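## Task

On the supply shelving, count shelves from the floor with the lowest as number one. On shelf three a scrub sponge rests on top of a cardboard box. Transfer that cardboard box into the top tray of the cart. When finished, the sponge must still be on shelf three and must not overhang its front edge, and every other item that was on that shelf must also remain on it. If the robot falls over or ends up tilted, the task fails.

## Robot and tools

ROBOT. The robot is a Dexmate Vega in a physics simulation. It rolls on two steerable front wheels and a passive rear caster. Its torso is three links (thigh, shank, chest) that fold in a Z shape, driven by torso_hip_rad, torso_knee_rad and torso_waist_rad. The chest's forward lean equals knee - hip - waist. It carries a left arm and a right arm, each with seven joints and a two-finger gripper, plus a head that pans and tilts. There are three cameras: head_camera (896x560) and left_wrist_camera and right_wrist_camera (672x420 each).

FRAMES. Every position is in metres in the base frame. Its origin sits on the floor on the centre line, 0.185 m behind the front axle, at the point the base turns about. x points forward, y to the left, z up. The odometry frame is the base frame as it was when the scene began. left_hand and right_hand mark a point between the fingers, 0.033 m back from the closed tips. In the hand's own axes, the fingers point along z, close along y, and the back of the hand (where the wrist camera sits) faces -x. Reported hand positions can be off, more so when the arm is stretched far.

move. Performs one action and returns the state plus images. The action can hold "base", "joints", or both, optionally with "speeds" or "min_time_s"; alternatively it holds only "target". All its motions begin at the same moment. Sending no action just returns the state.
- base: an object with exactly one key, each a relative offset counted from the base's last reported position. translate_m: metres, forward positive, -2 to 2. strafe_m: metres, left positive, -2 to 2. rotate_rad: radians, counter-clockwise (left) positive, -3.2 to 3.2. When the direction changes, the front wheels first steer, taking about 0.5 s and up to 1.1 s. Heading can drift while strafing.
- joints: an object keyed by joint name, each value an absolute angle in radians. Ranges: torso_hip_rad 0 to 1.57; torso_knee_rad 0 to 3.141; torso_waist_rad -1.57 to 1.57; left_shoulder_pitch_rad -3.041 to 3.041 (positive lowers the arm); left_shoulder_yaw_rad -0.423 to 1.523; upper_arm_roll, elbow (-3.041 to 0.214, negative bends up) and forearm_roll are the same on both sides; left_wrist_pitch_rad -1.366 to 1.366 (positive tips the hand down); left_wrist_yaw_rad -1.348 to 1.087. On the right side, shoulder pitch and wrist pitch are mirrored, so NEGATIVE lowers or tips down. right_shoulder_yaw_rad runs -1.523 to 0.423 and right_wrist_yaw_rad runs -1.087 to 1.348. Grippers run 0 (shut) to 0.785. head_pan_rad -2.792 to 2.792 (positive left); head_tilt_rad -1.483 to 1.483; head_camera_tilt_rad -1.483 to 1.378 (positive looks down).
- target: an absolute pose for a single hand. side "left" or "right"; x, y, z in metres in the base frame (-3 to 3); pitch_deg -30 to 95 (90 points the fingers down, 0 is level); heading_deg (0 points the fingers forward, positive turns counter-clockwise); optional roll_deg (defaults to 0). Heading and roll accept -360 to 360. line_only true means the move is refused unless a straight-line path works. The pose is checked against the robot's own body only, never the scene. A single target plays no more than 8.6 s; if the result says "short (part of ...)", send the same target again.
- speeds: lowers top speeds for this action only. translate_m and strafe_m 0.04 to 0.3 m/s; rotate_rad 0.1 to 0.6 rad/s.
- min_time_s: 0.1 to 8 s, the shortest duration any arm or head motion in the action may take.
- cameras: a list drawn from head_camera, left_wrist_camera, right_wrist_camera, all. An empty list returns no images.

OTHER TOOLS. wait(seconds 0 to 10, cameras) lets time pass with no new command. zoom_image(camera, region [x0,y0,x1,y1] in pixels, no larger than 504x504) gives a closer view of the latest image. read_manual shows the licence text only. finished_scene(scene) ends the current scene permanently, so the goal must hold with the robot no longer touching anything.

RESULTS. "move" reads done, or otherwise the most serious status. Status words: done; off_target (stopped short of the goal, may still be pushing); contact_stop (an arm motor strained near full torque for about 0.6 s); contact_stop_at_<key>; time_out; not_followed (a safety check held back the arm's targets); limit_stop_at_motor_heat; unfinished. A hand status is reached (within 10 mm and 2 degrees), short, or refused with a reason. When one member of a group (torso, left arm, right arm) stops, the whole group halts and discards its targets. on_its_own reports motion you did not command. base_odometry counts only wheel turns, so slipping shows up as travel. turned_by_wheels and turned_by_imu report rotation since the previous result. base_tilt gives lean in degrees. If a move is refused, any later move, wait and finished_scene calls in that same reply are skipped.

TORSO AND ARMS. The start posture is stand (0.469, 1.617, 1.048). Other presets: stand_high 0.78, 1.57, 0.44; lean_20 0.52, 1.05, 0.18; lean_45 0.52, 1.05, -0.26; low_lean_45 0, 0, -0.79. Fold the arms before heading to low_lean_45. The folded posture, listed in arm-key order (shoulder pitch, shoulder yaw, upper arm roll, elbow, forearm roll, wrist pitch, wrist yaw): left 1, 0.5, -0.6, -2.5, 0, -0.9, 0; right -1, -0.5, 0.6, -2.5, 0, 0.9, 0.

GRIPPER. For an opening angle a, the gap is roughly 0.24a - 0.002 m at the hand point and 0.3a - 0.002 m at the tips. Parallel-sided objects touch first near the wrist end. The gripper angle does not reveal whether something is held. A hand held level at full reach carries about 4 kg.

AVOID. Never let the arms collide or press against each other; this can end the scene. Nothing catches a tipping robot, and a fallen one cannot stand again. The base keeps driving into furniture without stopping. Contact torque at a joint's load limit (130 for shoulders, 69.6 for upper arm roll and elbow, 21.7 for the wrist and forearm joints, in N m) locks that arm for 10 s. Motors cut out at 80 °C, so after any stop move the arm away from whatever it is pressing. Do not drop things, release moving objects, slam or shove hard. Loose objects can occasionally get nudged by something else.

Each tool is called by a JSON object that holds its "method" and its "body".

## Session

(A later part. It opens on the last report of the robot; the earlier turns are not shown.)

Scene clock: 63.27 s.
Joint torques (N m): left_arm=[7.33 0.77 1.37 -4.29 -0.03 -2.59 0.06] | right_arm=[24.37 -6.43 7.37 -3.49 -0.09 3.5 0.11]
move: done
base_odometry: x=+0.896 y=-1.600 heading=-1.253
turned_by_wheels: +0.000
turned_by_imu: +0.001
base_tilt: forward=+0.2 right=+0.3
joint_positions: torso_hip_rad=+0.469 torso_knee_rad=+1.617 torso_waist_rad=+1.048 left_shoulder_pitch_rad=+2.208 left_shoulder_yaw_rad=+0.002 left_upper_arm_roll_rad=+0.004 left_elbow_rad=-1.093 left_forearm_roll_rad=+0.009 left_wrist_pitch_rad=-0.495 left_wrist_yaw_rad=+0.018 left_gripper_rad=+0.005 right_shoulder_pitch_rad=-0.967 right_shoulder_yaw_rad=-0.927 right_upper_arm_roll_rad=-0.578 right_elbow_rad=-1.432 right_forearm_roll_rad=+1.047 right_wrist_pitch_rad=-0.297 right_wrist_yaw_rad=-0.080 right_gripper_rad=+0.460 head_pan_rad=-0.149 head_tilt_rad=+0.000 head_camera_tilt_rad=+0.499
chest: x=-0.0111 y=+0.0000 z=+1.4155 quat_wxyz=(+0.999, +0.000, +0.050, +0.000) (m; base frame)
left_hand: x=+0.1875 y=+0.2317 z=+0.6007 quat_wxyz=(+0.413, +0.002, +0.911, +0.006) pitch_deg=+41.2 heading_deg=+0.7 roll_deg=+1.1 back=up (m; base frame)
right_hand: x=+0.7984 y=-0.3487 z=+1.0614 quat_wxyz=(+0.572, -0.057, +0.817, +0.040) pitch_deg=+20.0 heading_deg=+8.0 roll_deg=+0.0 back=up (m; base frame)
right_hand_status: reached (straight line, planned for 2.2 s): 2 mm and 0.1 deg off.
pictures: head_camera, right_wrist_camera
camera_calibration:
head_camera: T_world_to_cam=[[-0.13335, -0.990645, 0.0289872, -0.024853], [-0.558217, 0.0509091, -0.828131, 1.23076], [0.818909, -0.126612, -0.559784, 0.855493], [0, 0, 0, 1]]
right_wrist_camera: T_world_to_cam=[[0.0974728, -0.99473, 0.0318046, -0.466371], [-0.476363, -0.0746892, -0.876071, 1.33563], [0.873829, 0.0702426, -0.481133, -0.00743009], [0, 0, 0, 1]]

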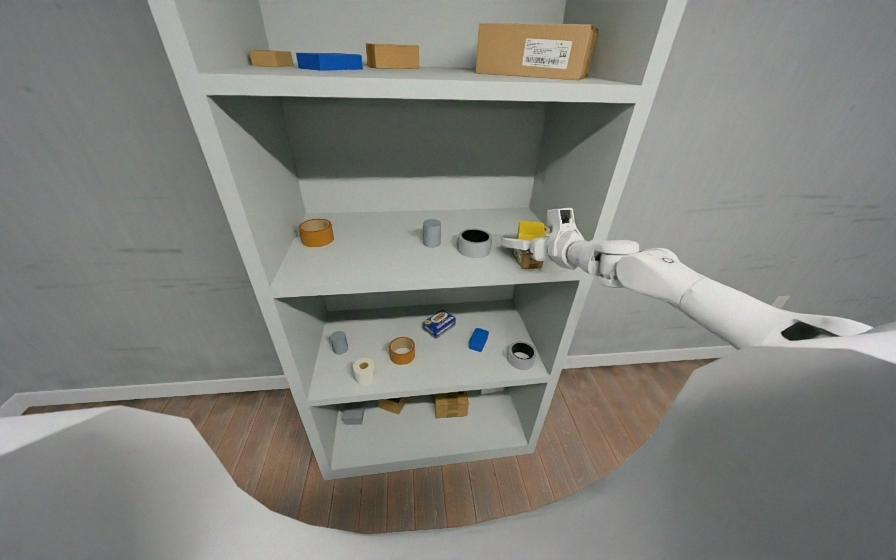

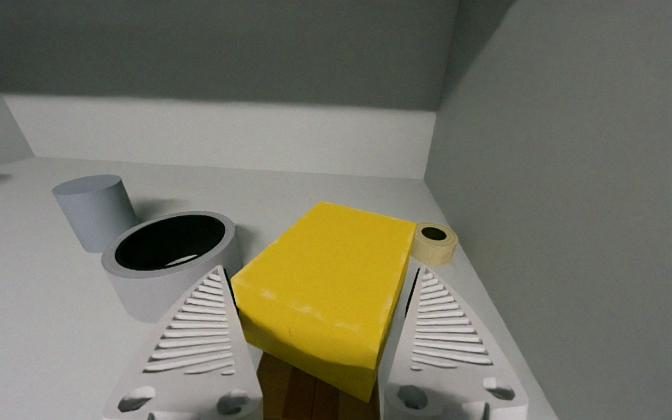

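{"method": "move", "body": {"target": {"side": "right", "x": 0.805, "y": -0.354, "z": 1.062, "pitch_deg": 20, "heading_deg": -16, "roll_deg": 0, "line_only": true}, "cameras": ["head_camera", "right_wrist_camera"]}}

Scene clock: 69.77 s.
Joint torques (N m): left_arm=[5.99 0.71 1.26 -4.3 0.01 -2.19 0.08] | right_arm=[26.7 -2.05 4.76 -4.99 -1.33 2.16 -0.25]
move: done
base_odometry: x=+0.896 y=-1.600 heading=-1.253
turned_by_wheels: +0.000
turned_by_imu: +0.002
base_tilt: forward=+0.2 right=+0.3
joint_positions: torso_hip_rad=+0.469 torso_knee_rad=+1.617 torso_waist_rad=+1.048 left_shoulder_pitch_rad=+2.208 left_shoulder_yaw_rad=+0.002 left_upper_arm_roll_rad=+0.004 left_elbow_rad=-1.093 left_forearm_roll_rad=+0.009 left_wrist_pitch_rad=-0.495 left_wrist_yaw_rad=+0.018 left_gripper_rad=+0.005 right_shoulder_pitch_rad=-0.940 right_shoulder_yaw_rad=-0.662 right_upper_arm_roll_rad=-0.581 right_elbow_rad=-1.501 right_forearm_roll_rad=+1.039 right_wrist_pitch_rad=-0.353 right_wrist_yaw_rad=-0.727 right_gripper_rad=+0.460 head_pan_rad=-0.149 head_tilt_rad=+0.000 head_camera_tilt_rad=+0.499
chest: x=-0.0111 y=+0.0000 z=+1.4155 quat_wxyz=(+0.999, +0.000, +0.050, +0.000) (m; base frame)
left_hand: x=+0.1875 y=+0.2317 z=+0.6007 quat_wxyz=(+0.413, +0.002, +0.911, +0.006) pitch_deg=+41.2 heading_deg=+0.7 roll_deg=+1.1 back=up (m; base frame)
right_hand: x=+0.8049 y=-0.3540 z=+1.0615 quat_wxyz=(+0.568, +0.112, +0.812, -0.079) pitch_deg=+20.0 heading_deg=-15.8 roll_deg=+0.0 back=up (m; base frame)
right_hand_status: reached (straight line, planned for 2.4 s): 1 mm and 0.2 deg off.
pictures: head_camera, right_wrist_camera
camera_calibration:
head_camera: T_world_to_cam=[[-0.13335, -0.990645, 0.0289873, -0.024853], [-0.558217, 0.0509093, -0.828132, 1.23076], [0.818909, -0.126613, -0.559784, 0.855492], [0, 0, 0, 1]]
right_wrist_camera: T_world_to_cam=[[-0.311199, -0.949805, 0.0320248, -0.127624], [-0.466295, 0.123243, -0.876003, 1.40032], [0.828085, -0.287544, -0.481242, -0.102506], [0, 0, 0, 1]]

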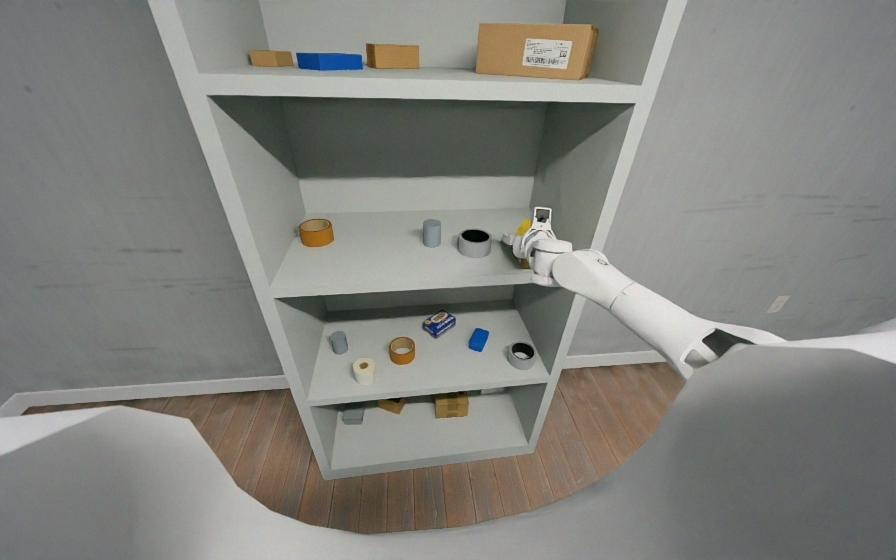

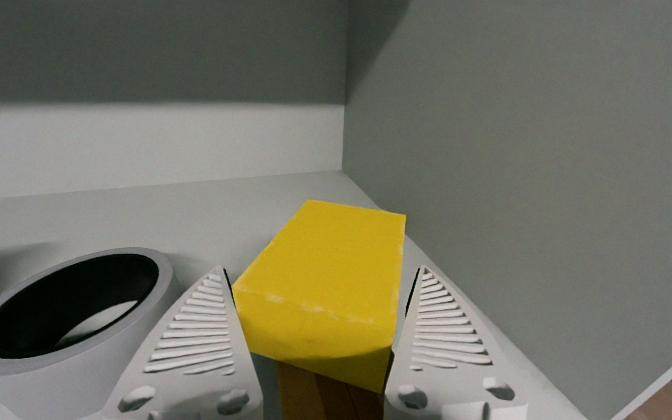

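{"method": "move", "body": {"joints": {"right_gripper_rad": 0.6}, "cameras": ["right_wrist_camera"]}}

Scene clock: 71.80 s.
Joint torques (N m): left_arm=[7.96 -1.15 1.39 -4.37 0 -2.71 0.1] | right_arm=[25.24 -4.93 4.25 -6.69 -1.05 3.23 -0.4]
move: done
base_odometry: x=+0.896 y=-1.600 heading=-1.253
turned_by_wheels: +0.000
turned_by_imu: +0.001
base_tilt: forward=+0.1 right=+0.3
joint_positions: torso_hip_rad=+0.469 torso_knee_rad=+1.617 torso_waist_rad=+1.048 left_shoulder_pitch_rad=+2.208 left_shoulder_yaw_rad=+0.002 left_upper_arm_roll_rad=+0.004 left_elbow_rad=-1.093 left_forearm_roll_rad=+0.009 left_wrist_pitch_rad=-0.495 left_wrist_yaw_rad=+0.018 left_gripper_rad=+0.005 right_shoulder_pitch_rad=-0.939 right_shoulder_yaw_rad=-0.659 right_upper_arm_roll_rad=-0.581 right_elbow_rad=-1.501 right_forearm_roll_rad=+1.039 right_wrist_pitch_rad=-0.353 right_wrist_yaw_rad=-0.732 right_gripper_rad=+0.600 head_pan_rad=-0.149 head_tilt_rad=+0.000 head_camera_tilt_rad=+0.499
joint_status: all done
chest: x=-0.0111 y=+0.0000 z=+1.4155 quat_wxyz=(+0.999, +0.000, +0.050, +0.000) (m; base frame)
left_hand: x=+0.1875 y=+0.2317 z=+0.6007 quat_wxyz=(+0.413, +0.002, +0.911, +0.006) pitch_deg=+41.2 heading_deg=+0.7 roll_deg=+1.1 back=up (m; base frame)
right_hand: x=+0.8048 y=-0.3540 z=+1.0615 quat_wxyz=(+0.568, +0.114, +0.811, -0.080) pitch_deg=+20.0 heading_deg=-16.0 roll_deg=+0.0 back=up (m; base frame)
pictures: right_wrist_camera
camera_calibration:
right_wrist_camera: T_world_to_cam=[[-0.314673, -0.948657, 0.03209, -0.12451], [-0.465988, 0.12494, -0.875925, 1.40056], [0.826944, -0.290584, -0.481379, -0.102383], [0, 0, 0, 1]]

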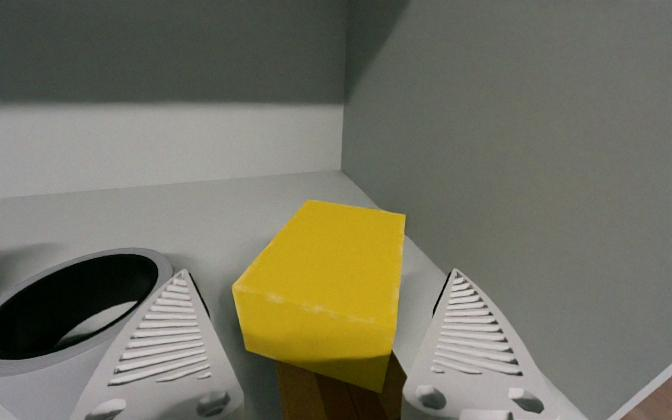

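{"method": "move", "body": {"target": {"side": "right", "x": 0.818, "y": -0.366, "z": 1.062, "pitch_deg": 20, "heading_deg": -30, "roll_deg": 0, "line_only": true}, "cameras": ["right_wrist_camera"]}}

Scene clock: 75.57 s.
Joint torques (N m): left_arm=[8.02 -0.24 1.27 -3.7 -0.02 -3.05 0.12] | right_arm=[29.45 -1.13 3.02 -6.8 -1.5 2.21 -0.15]
move: done
base_odometry: x=+0.896 y=-1.600 heading=-1.253
turned_by_wheels: +0.000
turned_by_imu: +0.001
base_tilt: forward=+0.1 right=+0.3
joint_positions: torso_hip_rad=+0.469 torso_knee_rad=+1.617 torso_waist_rad=+1.048 left_shoulder_pitch_rad=+2.208 left_shoulder_yaw_rad=+0.002 left_upper_arm_roll_rad=+0.004 left_elbow_rad=-1.093 left_forearm_roll_rad=+0.009 left_wrist_pitch_rad=-0.495 left_wrist_yaw_rad=+0.018 left_gripper_rad=+0.005 right_shoulder_pitch_rad=-0.810 right_shoulder_yaw_rad=-0.428 right_upper_arm_roll_rad=-0.621 right_elbow_rad=-1.257 right_forearm_roll_rad=+0.960 right_wrist_pitch_rad=-0.282 right_wrist_yaw_rad=-0.956 right_gripper_rad=+0.600 head_pan_rad=-0.149 head_tilt_rad=+0.000 head_camera_tilt_rad=+0.499
chest: x=-0.0111 y=+0.0000 z=+1.4155 quat_wxyz=(+0.999, +0.000, +0.050, +0.000) (m; base frame)
left_hand: x=+0.1875 y=+0.2317 z=+0.6007 quat_wxyz=(+0.413, +0.002, +0.911, +0.006) pitch_deg=+41.2 heading_deg=+0.7 roll_deg=+1.1 back=up (m; base frame)
right_hand: x=+0.8177 y=-0.3661 z=+1.0614 quat_wxyz=(+0.554, +0.210, +0.792, -0.147) pitch_deg=+20.0 heading_deg=-29.7 roll_deg=+0.0 back=up (m; base frame)
right_hand_status: reached (straight line, planned for 1.2 s): 1 mm and 0.3 deg off.
pictures: right_wrist_camera
camera_calibration:
right_wrist_camera: T_world_to_cam=[[-0.53098, -0.846783, 0.0319063, 0.0824444], [-0.422908, 0.232183, -0.875922, 1.41202], [0.734308, -0.478591, -0.481396, -0.109725], [0, 0, 0, 1]]

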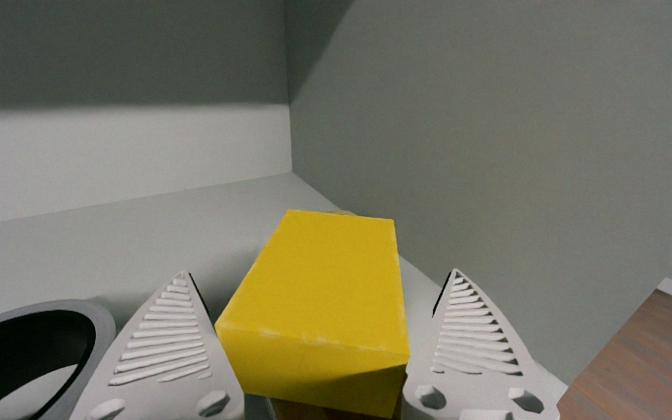

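{"method": "move", "body": {"joints": {"right_gripper_rad": 0.40}, "cameras": ["right_wrist_camera"]}}

{"method": "move", "body": {"joints": {"right_gripper_rad": 0.32}, "cameras": ["right_wrist_camera", "head_camera"]}}

Scene clock: 76.57 s.
Joint torques (N m): left_arm=[7.9 0.54 1.29 -3.79 -0.02 -2.68 0.21] | right_arm=[26.99 0.43 3.29 -6.33 -1.08 3.19 -0.27]
move: done
base_odometry: x=+0.896 y=-1.600 heading=-1.253
turned_by_wheels: +0.000
turned_by_imu: +0.000
base_tilt: forward=+0.1 right=+0.3
joint_positions: torso_hip_rad=+0.469 torso_knee_rad=+1.617 torso_waist_rad=+1.048 left_shoulder_pitch_rad=+2.208 left_shoulder_yaw_rad=+0.002 left_upper_arm_roll_rad=+0.004 left_elbow_rad=-1.093 left_forearm_roll_rad=+0.009 left_wrist_pitch_rad=-0.495 left_wrist_yaw_rad=+0.018 left_gripper_rad=+0.005 right_shoulder_pitch_rad=-0.807 right_shoulder_yaw_rad=-0.423 right_upper_arm_roll_rad=-0.622 right_elbow_rad=-1.252 right_forearm_roll_rad=+0.958 right_wrist_pitch_rad=-0.281 right_wrist_yaw_rad=-0.960 right_gripper_rad=+0.400 head_pan_rad=-0.149 head_tilt_rad=+0.000 head_camera_tilt_rad=+0.499
joint_status: all done
chest: x=-0.0111 y=+0.0000 z=+1.4155 quat_wxyz=(+0.999, +0.000, +0.050, +0.000) (m; base frame)
left_hand: x=+0.1875 y=+0.2317 z=+0.6007 quat_wxyz=(+0.413, +0.002, +0.911, +0.006) pitch_deg=+41.2 heading_deg=+0.7 roll_deg=+1.1 back=up (m; base frame)
right_hand: x=+0.8178 y=-0.3661 z=+1.0615 quat_wxyz=(+0.554, +0.212, +0.792, -0.148) pitch_deg=+20.0 heading_deg=-30.0 roll_deg=+0.0 back=up (m; base frame)
pictures: right_wrist_camera
camera_calibration:
right_wrist_camera: T_world_to_cam=[[-0.534453, -0.844585, 0.032181, 0.0858483], [-0.422025, 0.233682, -0.87595, 1.41201], [0.732294, -0.481735, -0.481328, -0.109269], [0, 0, 0, 1]]

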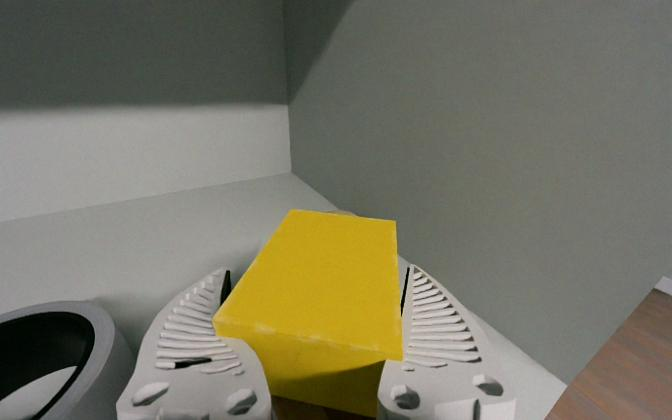

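Scene clock: 77.10 s.
Joint torques (N m): left_arm=[7.68 1.71 1.27 -4.46 0.02 -2.77 -0.08] | right_arm=[27.1 0.01 2.59 -4.85 -0.86 1.38 -0.31]
move: done
base_odometry: x=+0.896 y=-1.600 heading=-1.253
turned_by_wheels: +0.000
turned_by_imu: +0.000
base_tilt: forward=+0.2 right=+0.3
joint_positions: torso_hip_rad=+0.469 torso_knee_rad=+1.617 torso_waist_rad=+1.048 left_shoulder_pitch_rad=+2.208 left_shoulder_yaw_rad=+0.002 left_upper_arm_roll_rad=+0.004 left_elbow_rad=-1.093 left_forearm_roll_rad=+0.009 left_wrist_pitch_rad=-0.495 left_wrist_yaw_rad=+0.018 left_gripper_rad=+0.005 right_shoulder_pitch_rad=-0.807 right_shoulder_yaw_rad=-0.423 right_upper_arm_roll_rad=-0.622 right_elbow_rad=-1.252 right_forearm_roll_rad=+0.958 right_wrist_pitch_rad=-0.280 right_wrist_yaw_rad=-0.960 right_gripper_rad=+0.320 head_pan_rad=-0.149 head_tilt_rad=+0.000 head_camera_tilt_rad=+0.499
joint_status: all done
chest: x=-0.0111 y=+0.0000 z=+1.4155 quat_wxyz=(+0.999, +0.000, +0.050, +0.000) (m; base frame)
left_hand: x=+0.1875 y=+0.2317 z=+0.6007 quat_wxyz=(+0.413, +0.002, +0.911, +0.006) pitch_deg=+41.2 heading_deg=+0.7 roll_deg=+1.1 back=up (m; base frame)
right_hand: x=+0.8179 y=-0.3661 z=+1.0617 quat_wxyz=(+0.554, +0.212, +0.791, -0.148) pitch_deg=+20.0 heading_deg=-30.0 roll_deg=+0.0 back=up (m; base frame)
pictures: head_camera, right_wrist_camera
camera_calibration:
head_camera: T_world_to_cam=[[-0.133356, -0.990644, 0.028988, -0.0248545], [-0.558218, 0.0509123, -0.828131, 1.23076], [0.818907, -0.126618, -0.559785, 0.855493], [0, 0, 0, 1]]
right_wrist_camera: T_world_to_cam=[[-0.534839, -0.844345, 0.0320793, 0.0863746], [-0.421697, 0.233834, -0.876067, 1.41208], [0.732202, -0.482082, -0.481121, -0.109508], [0, 0, 0, 1]]

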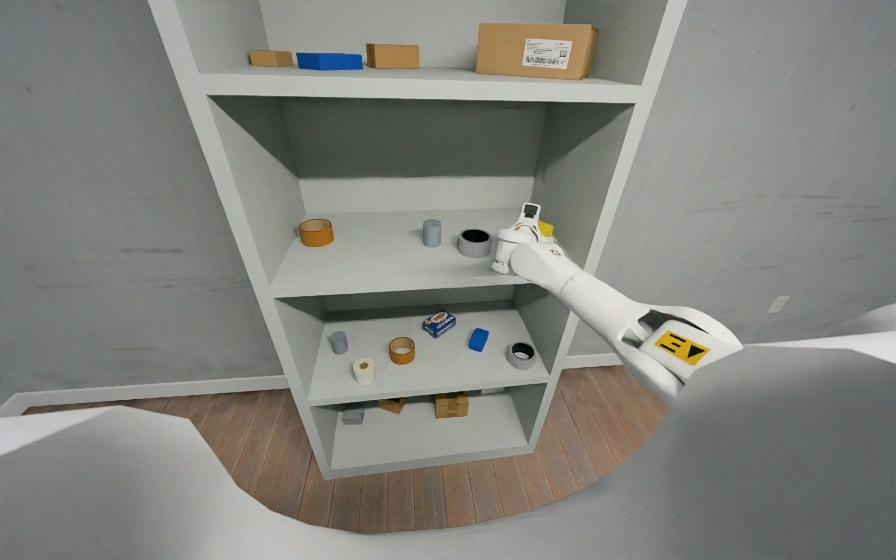

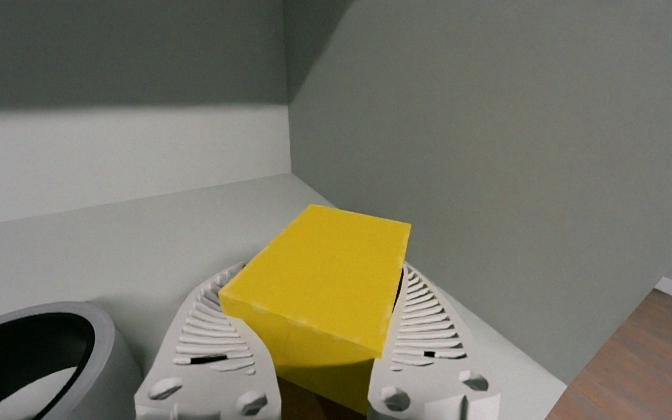

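{"method": "move", "body": {"joints": {"right_gripper_rad": 0.26}, "cameras": ["right_wrist_camera"]}}

Scene clock: 78.37 s.
Joint torques (N m): left_arm=[8.71 0 1.22 -3.36 0.03 -3.16 0.16] | right_arm=[27.75 -0.08 2.2 -6.79 -0.86 1.4 -0.14]
move: done
base_odometry: x=+0.896 y=-1.600 heading=-1.253
turned_by_wheels: +0.000
turned_by_imu: +0.000
base_tilt: forward=+0.2 right=+0.3
joint_positions: torso_hip_rad=+0.469 torso_knee_rad=+1.617 torso_waist_rad=+1.048 left_shoulder_pitch_rad=+2.208 left_shoulder_yaw_rad=+0.002 left_upper_arm_roll_rad=+0.004 left_elbow_rad=-1.093 left_forearm_roll_rad=+0.009 left_wrist_pitch_rad=-0.495 left_wrist_yaw_rad=+0.018 left_gripper_rad=+0.005 right_shoulder_pitch_rad=-0.807 right_shoulder_yaw_rad=-0.423 right_upper_arm_roll_rad=-0.622 right_elbow_rad=-1.251 right_forearm_roll_rad=+0.958 right_wrist_pitch_rad=-0.280 right_wrist_yaw_rad=-0.960 right_gripper_rad=+0.261 head_pan_rad=-0.149 head_tilt_rad=+0.000 head_camera_tilt_rad=+0.499
joint_status: all done
chest: x=-0.0111 y=+0.0000 z=+1.4155 quat_wxyz=(+0.999, +0.000, +0.050, +0.000) (m; base frame)
left_hand: x=+0.1875 y=+0.2317 z=+0.6007 quat_wxyz=(+0.413, +0.002, +0.911, +0.006) pitch_deg=+41.2 heading_deg=+0.7 roll_deg=+1.1 back=up (m; base frame)
right_hand: x=+0.8178 y=-0.3661 z=+1.0617 quat_wxyz=(+0.554, +0.212, +0.791, -0.148) pitch_deg=+20.0 heading_deg=-30.0 roll_deg=+0.0 back=up (m; base frame)
pictures: right_wrist_camera
camera_calibration:
right_wrist_camera: T_world_to_cam=[[-0.535033, -0.844219, 0.0321468, 0.0864907], [-0.421704, 0.233901, -0.876046, 1.41206], [0.732056, -0.48227, -0.481155, -0.109433], [0, 0, 0, 1]]

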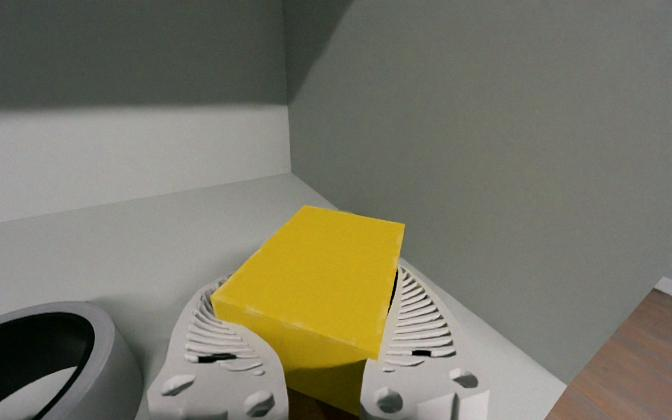

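Now lift a little and look.

{"method": "move", "body": {"target": {"side": "right", "x": 0.80, "y": -0.355, "z": 1.10, "pitch_deg": 20, "heading_deg": -30, "roll_deg": 0, "line_only": true}, "cameras": ["right_wrist_camera", "head_camera"]}}

Scene clock: 80.93 s.
Joint torques (N m): left_arm=[7.05 0.15 1.4 -3.53 0 -2.54 0.04] | right_arm=[15.81 -3.66 9.14 -11.63 -1.72 1.64 -0.33]
move: done
base_odometry: x=+0.896 y=-1.600 heading=-1.253
turned_by_wheels: +0.000
turned_by_imu: +0.001
base_tilt: forward=+0.1 right=+0.3
joint_positions: torso_hip_rad=+0.469 torso_knee_rad=+1.617 torso_waist_rad=+1.048 left_shoulder_pitch_rad=+2.208 left_shoulder_yaw_rad=+0.002 left_upper_arm_roll_rad=+0.004 left_elbow_rad=-1.093 left_forearm_roll_rad=+0.009 left_wrist_pitch_rad=-0.495 left_wrist_yaw_rad=+0.018 left_gripper_rad=+0.005 right_shoulder_pitch_rad=-0.834 right_shoulder_yaw_rad=-0.464 right_upper_arm_roll_rad=-0.586 right_elbow_rad=-1.442 right_forearm_roll_rad=+1.010 right_wrist_pitch_rad=-0.386 right_wrist_yaw_rad=-1.073 right_gripper_rad=+0.261 head_pan_rad=-0.149 head_tilt_rad=+0.000 head_camera_tilt_rad=+0.499
chest: x=-0.0111 y=+0.0000 z=+1.4155 quat_wxyz=(+0.999, +0.000, +0.050, +0.000) (m; base frame)
left_hand: x=+0.1875 y=+0.2317 z=+0.6007 quat_wxyz=(+0.413, +0.002, +0.911, +0.006) pitch_deg=+41.2 heading_deg=+0.7 roll_deg=+1.1 back=up (m; base frame)
right_hand: x=+0.8005 y=-0.3552 z=+1.0984 quat_wxyz=(+0.554, +0.212, +0.791, -0.148) pitch_deg=+20.0 heading_deg=-30.0 roll_deg=+0.0 back=up (m; base frame)
right_hand_status: reached (straight line, planned for 1.0 s): 2 mm and 0.0 deg off.
pictures: head_camera, right_wrist_camera
camera_calibration:
head_camera: T_world_to_cam=[[-0.133356, -0.990644, 0.028988, -0.0248545], [-0.558218, 0.0509122, -0.828131, 1.23076], [0.818907, -0.126618, -0.559785, 0.855493], [0, 0, 0, 1]]
right_wrist_camera: T_world_to_cam=[[-0.53482, -0.844346, 0.032348, 0.0848463], [-0.422041, 0.233768, -0.875919, 1.43451], [0.732017, -0.482111, -0.481373, -0.0734649], [0, 0, 0, 1]]

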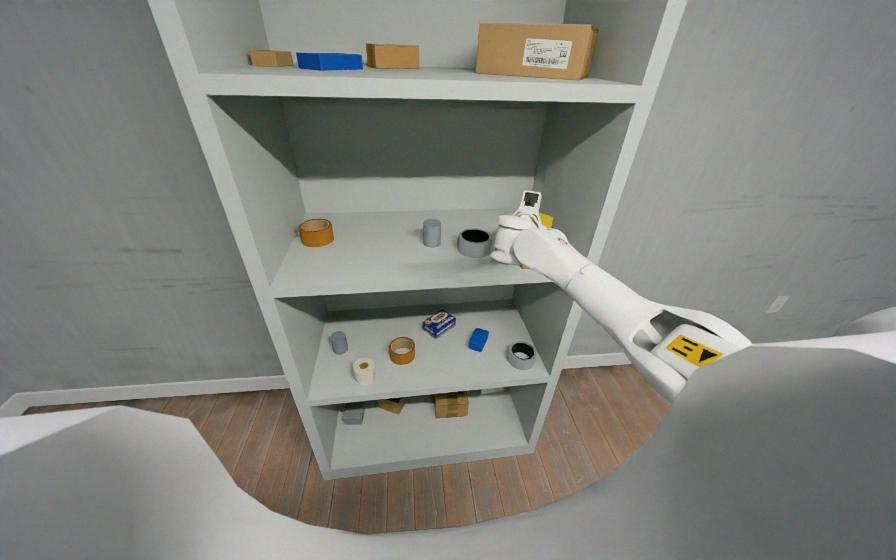

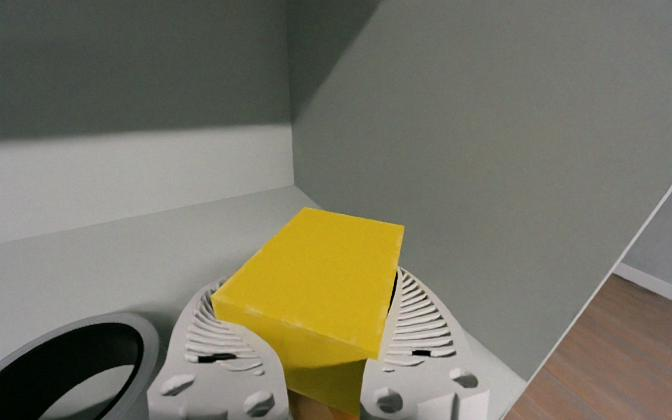

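{"method": "zoom_image", "body": {"camera": "head_camera", "region": [450, 180, 610, 300]}}

{"method": "zoom_image", "body": {"camera": "right_wrist_camera", "region": [240, 320, 480, 420]}}

Scaled by 3.150 from the camera's 896x560 image, which has a finer 960x600 frame.

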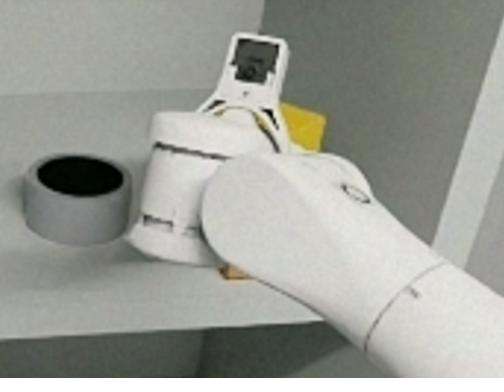

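Scaled by 2.100 from the camera's 672x420 image, which has a finer 960x600 frame.

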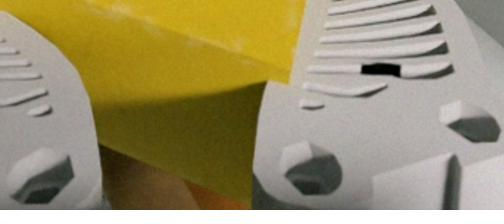

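{"method": "move", "body": {"target": {"side": "right", "x": 0.775, "y": -0.33, "z": 1.16, "pitch_deg": 20, "heading_deg": -25, "roll_deg": 0, "line_only": true}, "cameras": ["head_camera"]}}

{"method": "zoom_image", "body": {"camera": "head_camera", "region": [450, 180, 610, 300]}}

Scene clock: 84.73 s.
Joint torques (N m): left_arm=[7.8 -0.86 1.37 -3.76 -0.04 -2.85 0.03] | right_arm=[12.88 -0.24 8.01 -12.76 -1.25 1.89 -0.32]
move: done
base_odometry: x=+0.896 y=-1.600 heading=-1.253
turned_by_wheels: +0.000
turned_by_imu: +0.001
base_tilt: forward=+0.2 right=+0.3
joint_positions: torso_hip_rad=+0.469 torso_knee_rad=+1.617 torso_waist_rad=+1.048 left_shoulder_pitch_rad=+2.208 left_shoulder_yaw_rad=+0.002 left_upper_arm_roll_rad=+0.004 left_elbow_rad=-1.093 left_forearm_roll_rad=+0.009 left_wrist_pitch_rad=-0.495 left_wrist_yaw_rad=+0.018 left_gripper_rad=+0.005 right_shoulder_pitch_rad=-0.935 right_shoulder_yaw_rad=-0.408 right_upper_arm_roll_rad=-0.352 right_elbow_rad=-1.735 right_forearm_roll_rad=+0.959 right_wrist_pitch_rad=-0.704 right_wrist_yaw_rad=-1.087 right_gripper_rad=+0.261 head_pan_rad=-0.149 head_tilt_rad=+0.000 head_camera_tilt_rad=+0.499
chest: x=-0.0111 y=+0.0000 z=+1.4155 quat_wxyz=(+0.999, +0.000, +0.050, +0.000) (m; base frame)
left_hand: x=+0.1875 y=+0.2317 z=+0.6007 quat_wxyz=(+0.413, +0.002, +0.911, +0.006) pitch_deg=+41.2 heading_deg=+0.7 roll_deg=+1.1 back=up (m; base frame)
right_hand: x=+0.7756 y=-0.3298 z=+1.1585 quat_wxyz=(+0.560, +0.177, +0.800, -0.124) pitch_deg=+20.1 heading_deg=-25.0 roll_deg=+0.0 back=up (m; base frame)
right_hand_status: reached (straight line, planned for 1.4 s): 2 mm and 0.1 deg off.
pictures: head_camera
camera_calibration:
head_camera: T_world_to_cam=[[-0.133356, -0.990644, 0.0289882, -0.0248547], [-0.558218, 0.0509123, -0.82813, 1.23076], [0.818907, -0.126618, -0.559785, 0.855493], [0, 0, 0, 1]]

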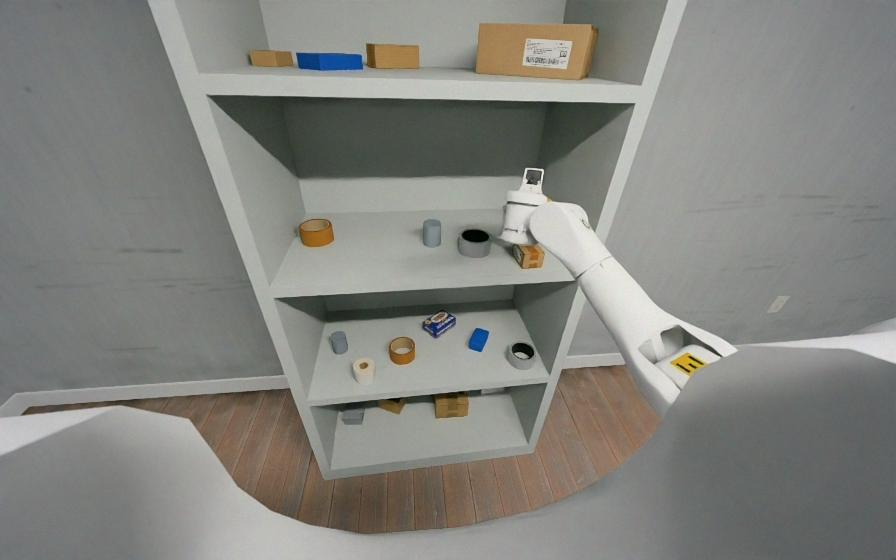

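Scaled by 3.150 from the camera's 896x560 image, which has a finer 960x600 frame.

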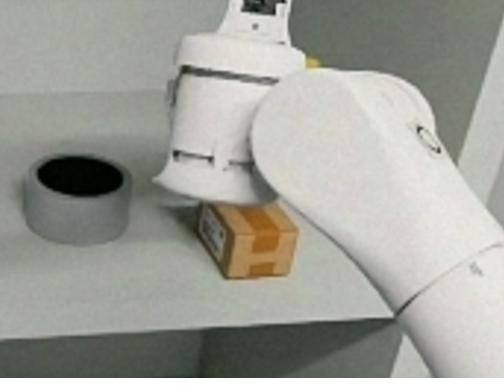

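Sponge is held and the box remains on the shelf. Moving left to place it.

{"method": "move", "body": {"target": {"side": "right", "x": 0.80, "y": 0.06, "z": 1.15, "pitch_deg": 20, "heading_deg": 12, "roll_deg": 0, "line_only": true}, "cameras": ["head_camera", "right_wrist_camera"]}}

Scene clock: 89.60 s.
Joint torques (N m): left_arm=[6.29 -0.11 1.33 -3.21 0.07 -2.65 0.06] | right_arm=[26.68 4.13 2.9 -7.02 -1.2 3.04 0.48]
move: done
base_odometry: x=+0.896 y=-1.600 heading=-1.253
turned_by_wheels: +0.000
turned_by_imu: +0.001
base_tilt: forward=+0.2 right=+0.3
joint_positions: torso_hip_rad=+0.469 torso_knee_rad=+1.617 torso_waist_rad=+1.048 left_shoulder_pitch_rad=+2.208 left_shoulder_yaw_rad=+0.002 left_upper_arm_roll_rad=+0.004 left_elbow_rad=-1.093 left_forearm_roll_rad=+0.009 left_wrist_pitch_rad=-0.495 left_wrist_yaw_rad=+0.018 left_gripper_rad=+0.005 right_shoulder_pitch_rad=-0.709 right_shoulder_yaw_rad=-0.152 right_upper_arm_roll_rad=-0.753 right_elbow_rad=-1.488 right_forearm_roll_rad=+0.880 right_wrist_pitch_rad=-0.657 right_wrist_yaw_rad=-0.711 right_gripper_rad=+0.261 head_pan_rad=-0.149 head_tilt_rad=+0.000 head_camera_tilt_rad=+0.499
chest: x=-0.0111 y=+0.0000 z=+1.4155 quat_wxyz=(+0.999, +0.000, +0.050, +0.000) (m; base frame)
left_hand: x=+0.1875 y=+0.2317 z=+0.6007 quat_wxyz=(+0.413, +0.002, +0.911, +0.006) pitch_deg=+41.2 heading_deg=+0.7 roll_deg=+1.1 back=up (m; base frame)
right_hand: x=+0.8002 y=+0.0556 z=+1.1494 quat_wxyz=(+0.570, -0.082, +0.815, +0.058) pitch_deg=+20.1 heading_deg=+11.6 roll_deg=+0.0 back=up (m; base frame)
right_hand_status: reached (straight line, planned for 1.8 s): 4 mm and 0.4 deg off.
pictures: head_camera, right_wrist_camera
camera_calibration:
head_camera: T_world_to_cam=[[-0.133356, -0.990644, 0.0289881, -0.0248546], [-0.558218, 0.0509123, -0.82813, 1.23076], [0.818907, -0.126618, -0.559785, 0.855494], [0, 0, 0, 1]]
right_wrist_camera: T_world_to_cam=[[0.160063, -0.986612, 0.0312516, -0.117037], [-0.471365, -0.104212, -0.87576, 1.44107], [0.867292, 0.125446, -0.481735, 0.00775139], [0, 0, 0, 1]]

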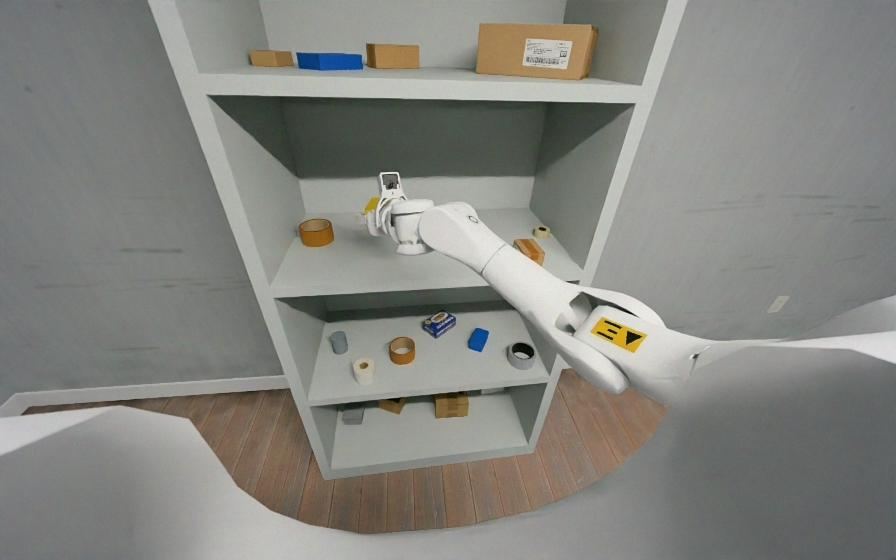

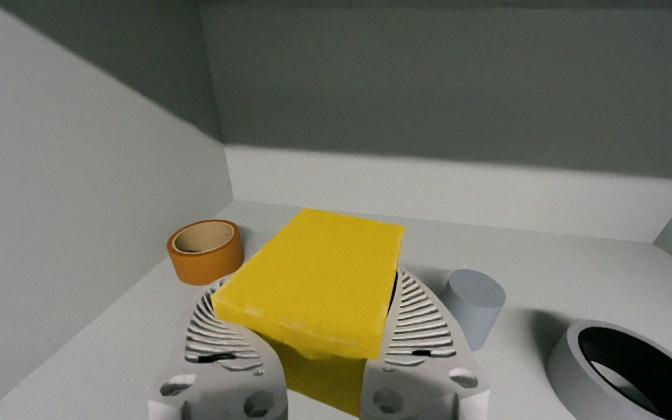

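{"method": "move", "body": {"target": {"side": "right", "x": 0.81, "y": 0.075, "z": 1.035, "pitch_deg": 20, "heading_deg": 12, "roll_deg": 0, "line_only": true}, "cameras": ["head_camera", "right_wrist_camera"]}}

{"method": "zoom_image", "body": {"camera": "head_camera", "region": [290, 180, 450, 300]}}

Scene clock: 92.97 s.
Joint torques (N m): left_arm=[7.8 -0.15 1.23 -4.22 0.01 -2.55 0.02] | right_arm=[15.57 5.81 1.47 -6.35 -1.2 2.21 0.11]
move: done
base_odometry: x=+0.896 y=-1.600 heading=-1.253
turned_by_wheels: +0.000
turned_by_imu: +0.001
base_tilt: forward=+0.1 right=+0.3
joint_positions: torso_hip_rad=+0.469 torso_knee_rad=+1.617 torso_waist_rad=+1.048 left_shoulder_pitch_rad=+2.208 left_shoulder_yaw_rad=+0.002 left_upper_arm_roll_rad=+0.004 left_elbow_rad=-1.093 left_forearm_roll_rad=+0.009 left_wrist_pitch_rad=-0.495 left_wrist_yaw_rad=+0.018 left_gripper_rad=+0.005 right_shoulder_pitch_rad=-0.750 right_shoulder_yaw_rad=-0.056 right_upper_arm_roll_rad=-0.872 right_elbow_rad=-1.112 right_forearm_roll_rad=+0.740 right_wrist_pitch_rad=-0.322 right_wrist_yaw_rad=-0.543 right_gripper_rad=+0.261 head_pan_rad=-0.149 head_tilt_rad=+0.000 head_camera_tilt_rad=+0.499
chest: x=-0.0111 y=+0.0000 z=+1.4155 quat_wxyz=(+0.999, +0.000, +0.050, +0.000) (m; base frame)
left_hand: x=+0.1875 y=+0.2317 z=+0.6007 quat_wxyz=(+0.413, +0.002, +0.911, +0.006) pitch_deg=+41.2 heading_deg=+0.7 roll_deg=+1.1 back=up (m; base frame)
right_hand: x=+0.8100 y=+0.0746 z=+1.0362 quat_wxyz=(+0.570, -0.085, +0.815, +0.060) pitch_deg=+20.0 heading_deg=+12.0 roll_deg=+0.0 back=up (m; base frame)
right_hand_status: reached (straight line, planned for 1.6 s): 1 mm and 0.1 deg off.
pictures: head_camera, right_wrist_camera
camera_calibration:
head_camera: T_world_to_cam=[[-0.133356, -0.990644, 0.0289882, -0.0248547], [-0.558219, 0.0509123, -0.82813, 1.23076], [0.818906, -0.126618, -0.559786, 0.855494], [0, 0, 0, 1]]
right_wrist_camera: T_world_to_cam=[[0.166736, -0.985494, 0.0316456, -0.102238], [-0.470202, -0.107682, -0.875965, 1.34809], [0.866666, 0.131175, -0.481335, -0.0579802], [0, 0, 0, 1]]

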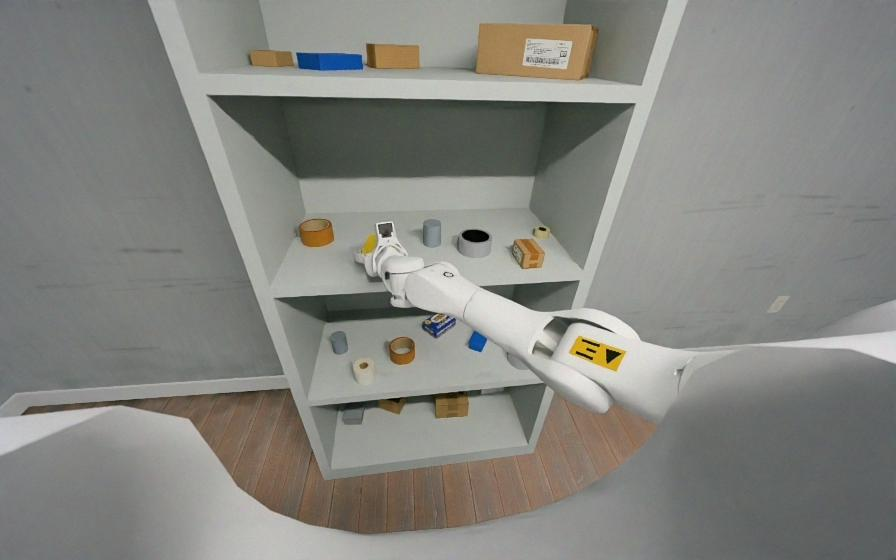

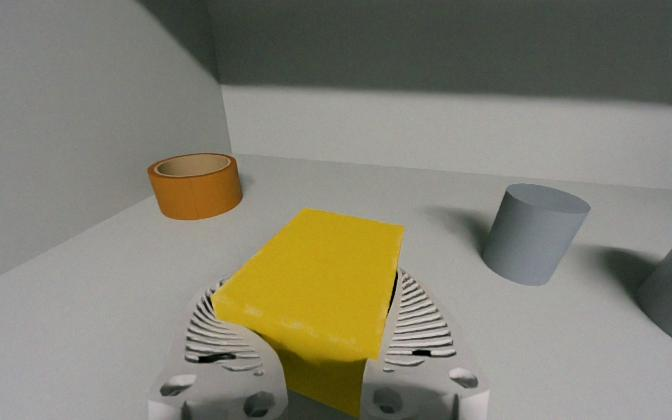

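Scaled by 3.150 from the camera's 896x560 image, which has a finer 960x600 frame.

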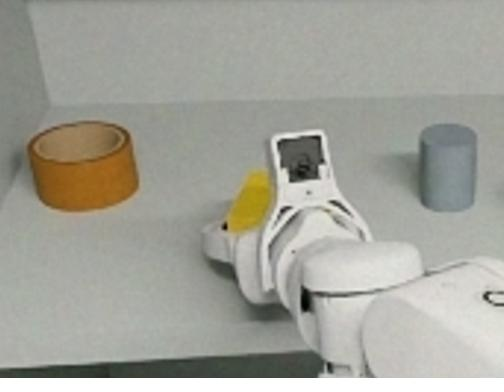

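{"method": "move", "body": {"target": {"side": "right", "x": 0.81, "y": 0.075, "z": 1.018, "pitch_deg": 20, "heading_deg": 12, "roll_deg": 0, "line_only": true}, "cameras": ["right_wrist_camera"]}}

{"method": "move", "body": {"target": {"side": "right", "x": 0.81, "y": 0.075, "z": 1.011, "pitch_deg": 20, "heading_deg": 12, "roll_deg": 0, "line_only": true}, "cameras": ["right_wrist_camera"]}}

Scene clock: 94.93 s.
Joint torques (N m): left_arm=[7.57 -0.02 1.23 -3.94 -0.03 -2.57 0.1] | right_arm=[14.34 3.6 2.25 -6.13 -0.73 2.67 0.01]
move: done
base_odometry: x=+0.896 y=-1.600 heading=-1.253
turned_by_wheels: +0.000
turned_by_imu: +0.001
base_tilt: forward=+0.2 right=+0.3
joint_positions: torso_hip_rad=+0.469 torso_knee_rad=+1.617 torso_waist_rad=+1.048 left_shoulder_pitch_rad=+2.208 left_shoulder_yaw_rad=+0.002 left_upper_arm_roll_rad=+0.004 left_elbow_rad=-1.093 left_forearm_roll_rad=+0.009 left_wrist_pitch_rad=-0.495 left_wrist_yaw_rad=+0.018 left_gripper_rad=+0.005 right_shoulder_pitch_rad=-0.754 right_shoulder_yaw_rad=-0.037 right_upper_arm_roll_rad=-0.884 right_elbow_rad=-1.042 right_forearm_roll_rad=+0.724 right_wrist_pitch_rad=-0.267 right_wrist_yaw_rad=-0.517 right_gripper_rad=+0.261 head_pan_rad=-0.149 head_tilt_rad=+0.000 head_camera_tilt_rad=+0.499
chest: x=-0.0111 y=+0.0000 z=+1.4155 quat_wxyz=(+0.999, +0.000, +0.050, +0.000) (m; base frame)
left_hand: x=+0.1875 y=+0.2317 z=+0.6007 quat_wxyz=(+0.413, +0.002, +0.911, +0.006) pitch_deg=+41.2 heading_deg=+0.7 roll_deg=+1.1 back=up (m; base frame)
right_hand: x=+0.8101 y=+0.0749 z=+1.0195 quat_wxyz=(+0.570, -0.085, +0.815, +0.060) pitch_deg=+20.0 heading_deg=+12.0 roll_deg=+0.0 back=up (m; base frame)
right_hand_status: reached (straight line, planned for 0.6 s): 2 mm and 0.0 deg off.
pictures: right_wrist_camera
camera_calibration:
right_wrist_camera: T_world_to_cam=[[0.167068, -0.985431, 0.0318541, -0.101931], [-0.469573, -0.107936, -0.876271, 1.33336], [0.866943, 0.131439, -0.480764, -0.0670038], [0, 0, 0, 1]]

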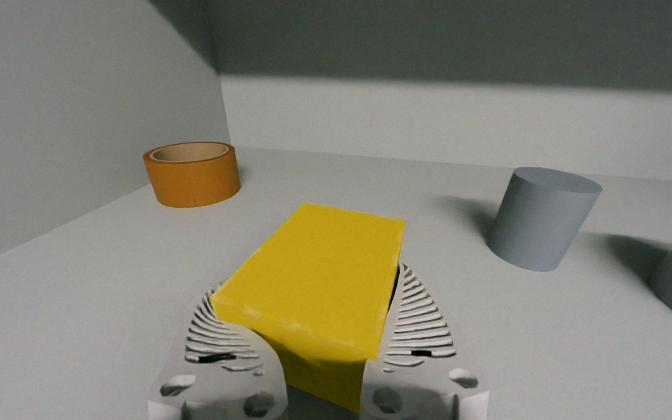

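Scene clock: 96.13 s.
Joint torques (N m): left_arm=[6.81 0.03 0.89 -4.05 -0.03 -2.94 0.06] | right_arm=[10.85 2.68 1.64 -2.5 -0.11 0.53 -0.11]
move: done
base_odometry: x=+0.896 y=-1.600 heading=-1.253
turned_by_wheels: +0.000
turned_by_imu: +0.000
base_tilt: forward=+0.1 right=+0.3
joint_positions: torso_hip_rad=+0.469 torso_knee_rad=+1.617 torso_waist_rad=+1.048 left_shoulder_pitch_rad=+2.208 left_shoulder_yaw_rad=+0.002 left_upper_arm_roll_rad=+0.004 left_elbow_rad=-1.093 left_forearm_roll_rad=+0.009 left_wrist_pitch_rad=-0.495 left_wrist_yaw_rad=+0.018 left_gripper_rad=+0.005 right_shoulder_pitch_rad=-0.754 right_shoulder_yaw_rad=-0.027 right_upper_arm_roll_rad=-0.889 right_elbow_rad=-1.010 right_forearm_roll_rad=+0.718 right_wrist_pitch_rad=-0.242 right_wrist_yaw_rad=-0.505 right_gripper_rad=+0.261 head_pan_rad=-0.149 head_tilt_rad=+0.000 head_camera_tilt_rad=+0.499
chest: x=-0.0112 y=+0.0000 z=+1.4155 quat_wxyz=(+0.999, +0.000, +0.050, +0.000) (m; base frame)
left_hand: x=+0.1875 y=+0.2317 z=+0.6007 quat_wxyz=(+0.413, +0.002, +0.911, +0.006) pitch_deg=+41.2 heading_deg=+0.7 roll_deg=+1.1 back=up (m; base frame)
right_hand: x=+0.8102 y=+0.0750 z=+1.0129 quat_wxyz=(+0.571, -0.085, +0.814, +0.060) pitch_deg=+20.0 heading_deg=+12.0 roll_deg=+0.0 back=up (m; base frame)
right_hand_status: reached (straight line, planned for 0.4 s): 2 mm and 0.1 deg off.
pictures: right_wrist_camera
camera_calibration:
right_wrist_camera: T_world_to_cam=[[0.167229, -0.985409, 0.0316908, -0.101517], [-0.468817, -0.107756, -0.876698, 1.32737], [0.867321, 0.131752, -0.479996, -0.0713953], [0, 0, 0, 1]]

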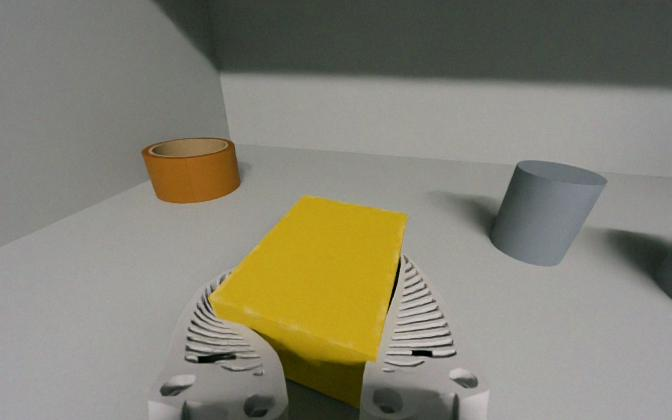

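{"method": "move", "body": {"joints": {"right_gripper_rad": 0.5}, "cameras": ["right_wrist_camera"]}}

{"method": "move", "body": {"target": {"side": "right", "x": 0.66, "y": 0.043, "z": 1.03, "pitch_deg": 20, "heading_deg": 12, "roll_deg": 0, "line_only": true}, "cameras": ["head_camera", "right_wrist_camera"]}}

Scene clock: 97.43 s.
Joint torques (N m): left_arm=[7.15 0.56 0.86 -3.79 0.02 -3.29 0.06] | right_arm=[10.58 5.26 0.42 -3.67 -0.4 1.27 -0.12]
move: done
base_odometry: x=+0.896 y=-1.600 heading=-1.253
turned_by_wheels: +0.000
turned_by_imu: +0.000
base_tilt: forward=+0.2 right=+0.3
joint_positions: torso_hip_rad=+0.469 torso_knee_rad=+1.617 torso_waist_rad=+1.048 left_shoulder_pitch_rad=+2.208 left_shoulder_yaw_rad=+0.002 left_upper_arm_roll_rad=+0.004 left_elbow_rad=-1.093 left_forearm_roll_rad=+0.009 left_wrist_pitch_rad=-0.495 left_wrist_yaw_rad=+0.018 left_gripper_rad=+0.005 right_shoulder_pitch_rad=-0.754 right_shoulder_yaw_rad=-0.026 right_upper_arm_roll_rad=-0.890 right_elbow_rad=-1.004 right_forearm_roll_rad=+0.717 right_wrist_pitch_rad=-0.239 right_wrist_yaw_rad=-0.503 right_gripper_rad=+0.500 head_pan_rad=-0.149 head_tilt_rad=+0.000 head_camera_tilt_rad=+0.499
joint_status: all done
chest: x=-0.0112 y=+0.0000 z=+1.4155 quat_wxyz=(+0.999, +0.000, +0.050, +0.000) (m; base frame)
left_hand: x=+0.1875 y=+0.2317 z=+0.6007 quat_wxyz=(+0.413, +0.002, +0.911, +0.006) pitch_deg=+41.2 heading_deg=+0.7 roll_deg=+1.1 back=up (m; base frame)
right_hand: x=+0.8102 y=+0.0749 z=+1.0116 quat_wxyz=(+0.571, -0.085, +0.814, +0.060) pitch_deg=+20.0 heading_deg=+12.0 roll_deg=+0.0 back=up (m; base frame)
pictures: right_wrist_camera
camera_calibration:
right_wrist_camera: T_world_to_cam=[[0.167095, -0.985427, 0.0318304, -0.101648], [-0.468916, -0.107829, -0.876636, 1.3263], [0.867293, 0.131556, -0.4801, -0.0718001], [0, 0, 0, 1]]

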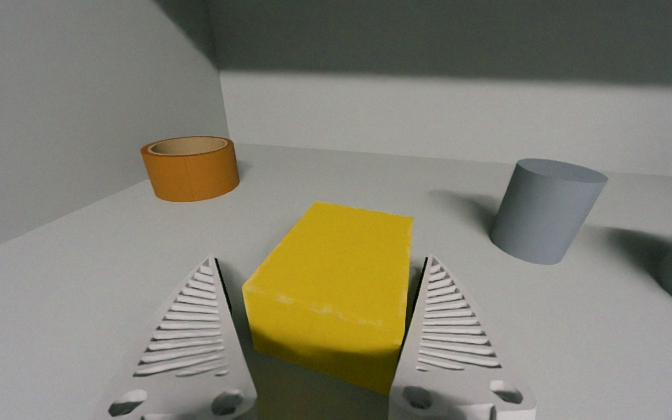

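Scene clock: 102.07 s.
Joint torques (N m): left_arm=[7.52 0.45 1.14 -4.62 0.02 -2.92 -0.02] | right_arm=[8.57 1.96 8.07 -11.47 -0.7 3 -0.34]
move: done
base_odometry: x=+0.896 y=-1.600 heading=-1.253
turned_by_wheels: +0.000
turned_by_imu: +0.001
base_tilt: forward=+0.1 right=+0.2
joint_positions: torso_hip_rad=+0.469 torso_knee_rad=+1.617 torso_waist_rad=+1.048 left_shoulder_pitch_rad=+2.208 left_shoulder_yaw_rad=+0.002 left_upper_arm_roll_rad=+0.004 left_elbow_rad=-1.093 left_forearm_roll_rad=+0.009 left_wrist_pitch_rad=-0.495 left_wrist_yaw_rad=+0.018 left_gripper_rad=+0.005 right_shoulder_pitch_rad=-1.119 right_shoulder_yaw_rad=-0.365 right_upper_arm_roll_rad=-0.862 right_elbow_rad=-1.875 right_forearm_roll_rad=+0.777 right_wrist_pitch_rad=-0.488 right_wrist_yaw_rad=-0.821 right_gripper_rad=+0.500 head_pan_rad=-0.149 head_tilt_rad=+0.000 head_camera_tilt_rad=+0.499
chest: x=-0.0112 y=+0.0000 z=+1.4155 quat_wxyz=(+0.999, +0.000, +0.050, +0.000) (m; base frame)
left_hand: x=+0.1875 y=+0.2317 z=+0.6007 quat_wxyz=(+0.413, +0.002, +0.911, +0.006) pitch_deg=+41.2 heading_deg=+0.7 roll_deg=+1.1 back=up (m; base frame)
right_hand: x=+0.6611 y=+0.0433 z=+1.0293 quat_wxyz=(+0.570, -0.086, +0.815, +0.060) pitch_deg=+20.0 heading_deg=+12.0 roll_deg=+0.0 back=up (m; base frame)
right_hand_status: reached (straight line, planned for 3.1 s): 1 mm and 0.0 deg off.
pictures: head_camera, right_wrist_camera
camera_calibration:
head_camera: T_world_to_cam=[[-0.133358, -0.990644, 0.0289781, -0.024851], [-0.558156, 0.0509123, -0.828173, 1.23078], [0.818949, -0.126618, -0.559724, 0.855475], [0, 0, 0, 1]]
right_wrist_camera: T_world_to_cam=[[0.167596, -0.985324, 0.0323758, -0.109305], [-0.470038, -0.108731, -0.875923, 1.26856], [0.866589, 0.131584, -0.481363, 0.0718342], [0, 0, 0, 1]]

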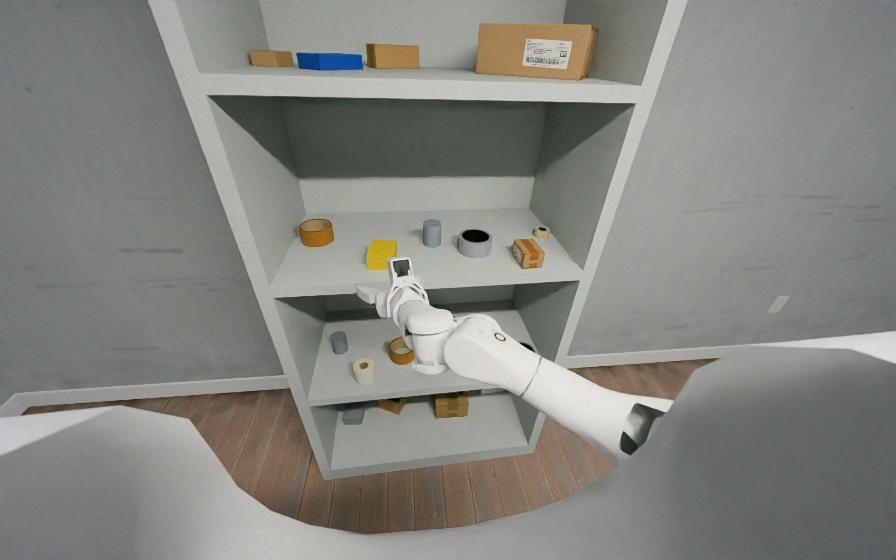

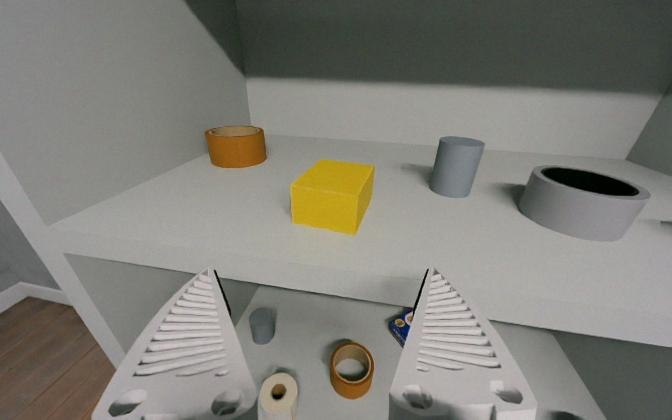

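{"method": "zoom_image", "body": {"camera": "head_camera", "region": [480, 210, 600, 290]}}

Scaled by 4.200 from the camera's 896x560 image, which has a finer 960x600 frame.

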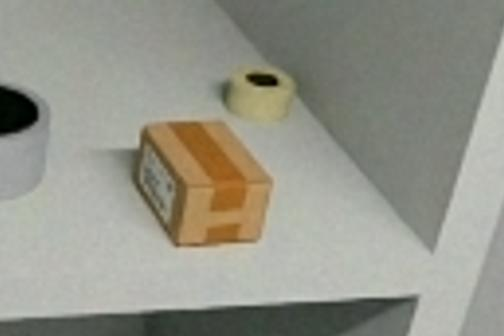

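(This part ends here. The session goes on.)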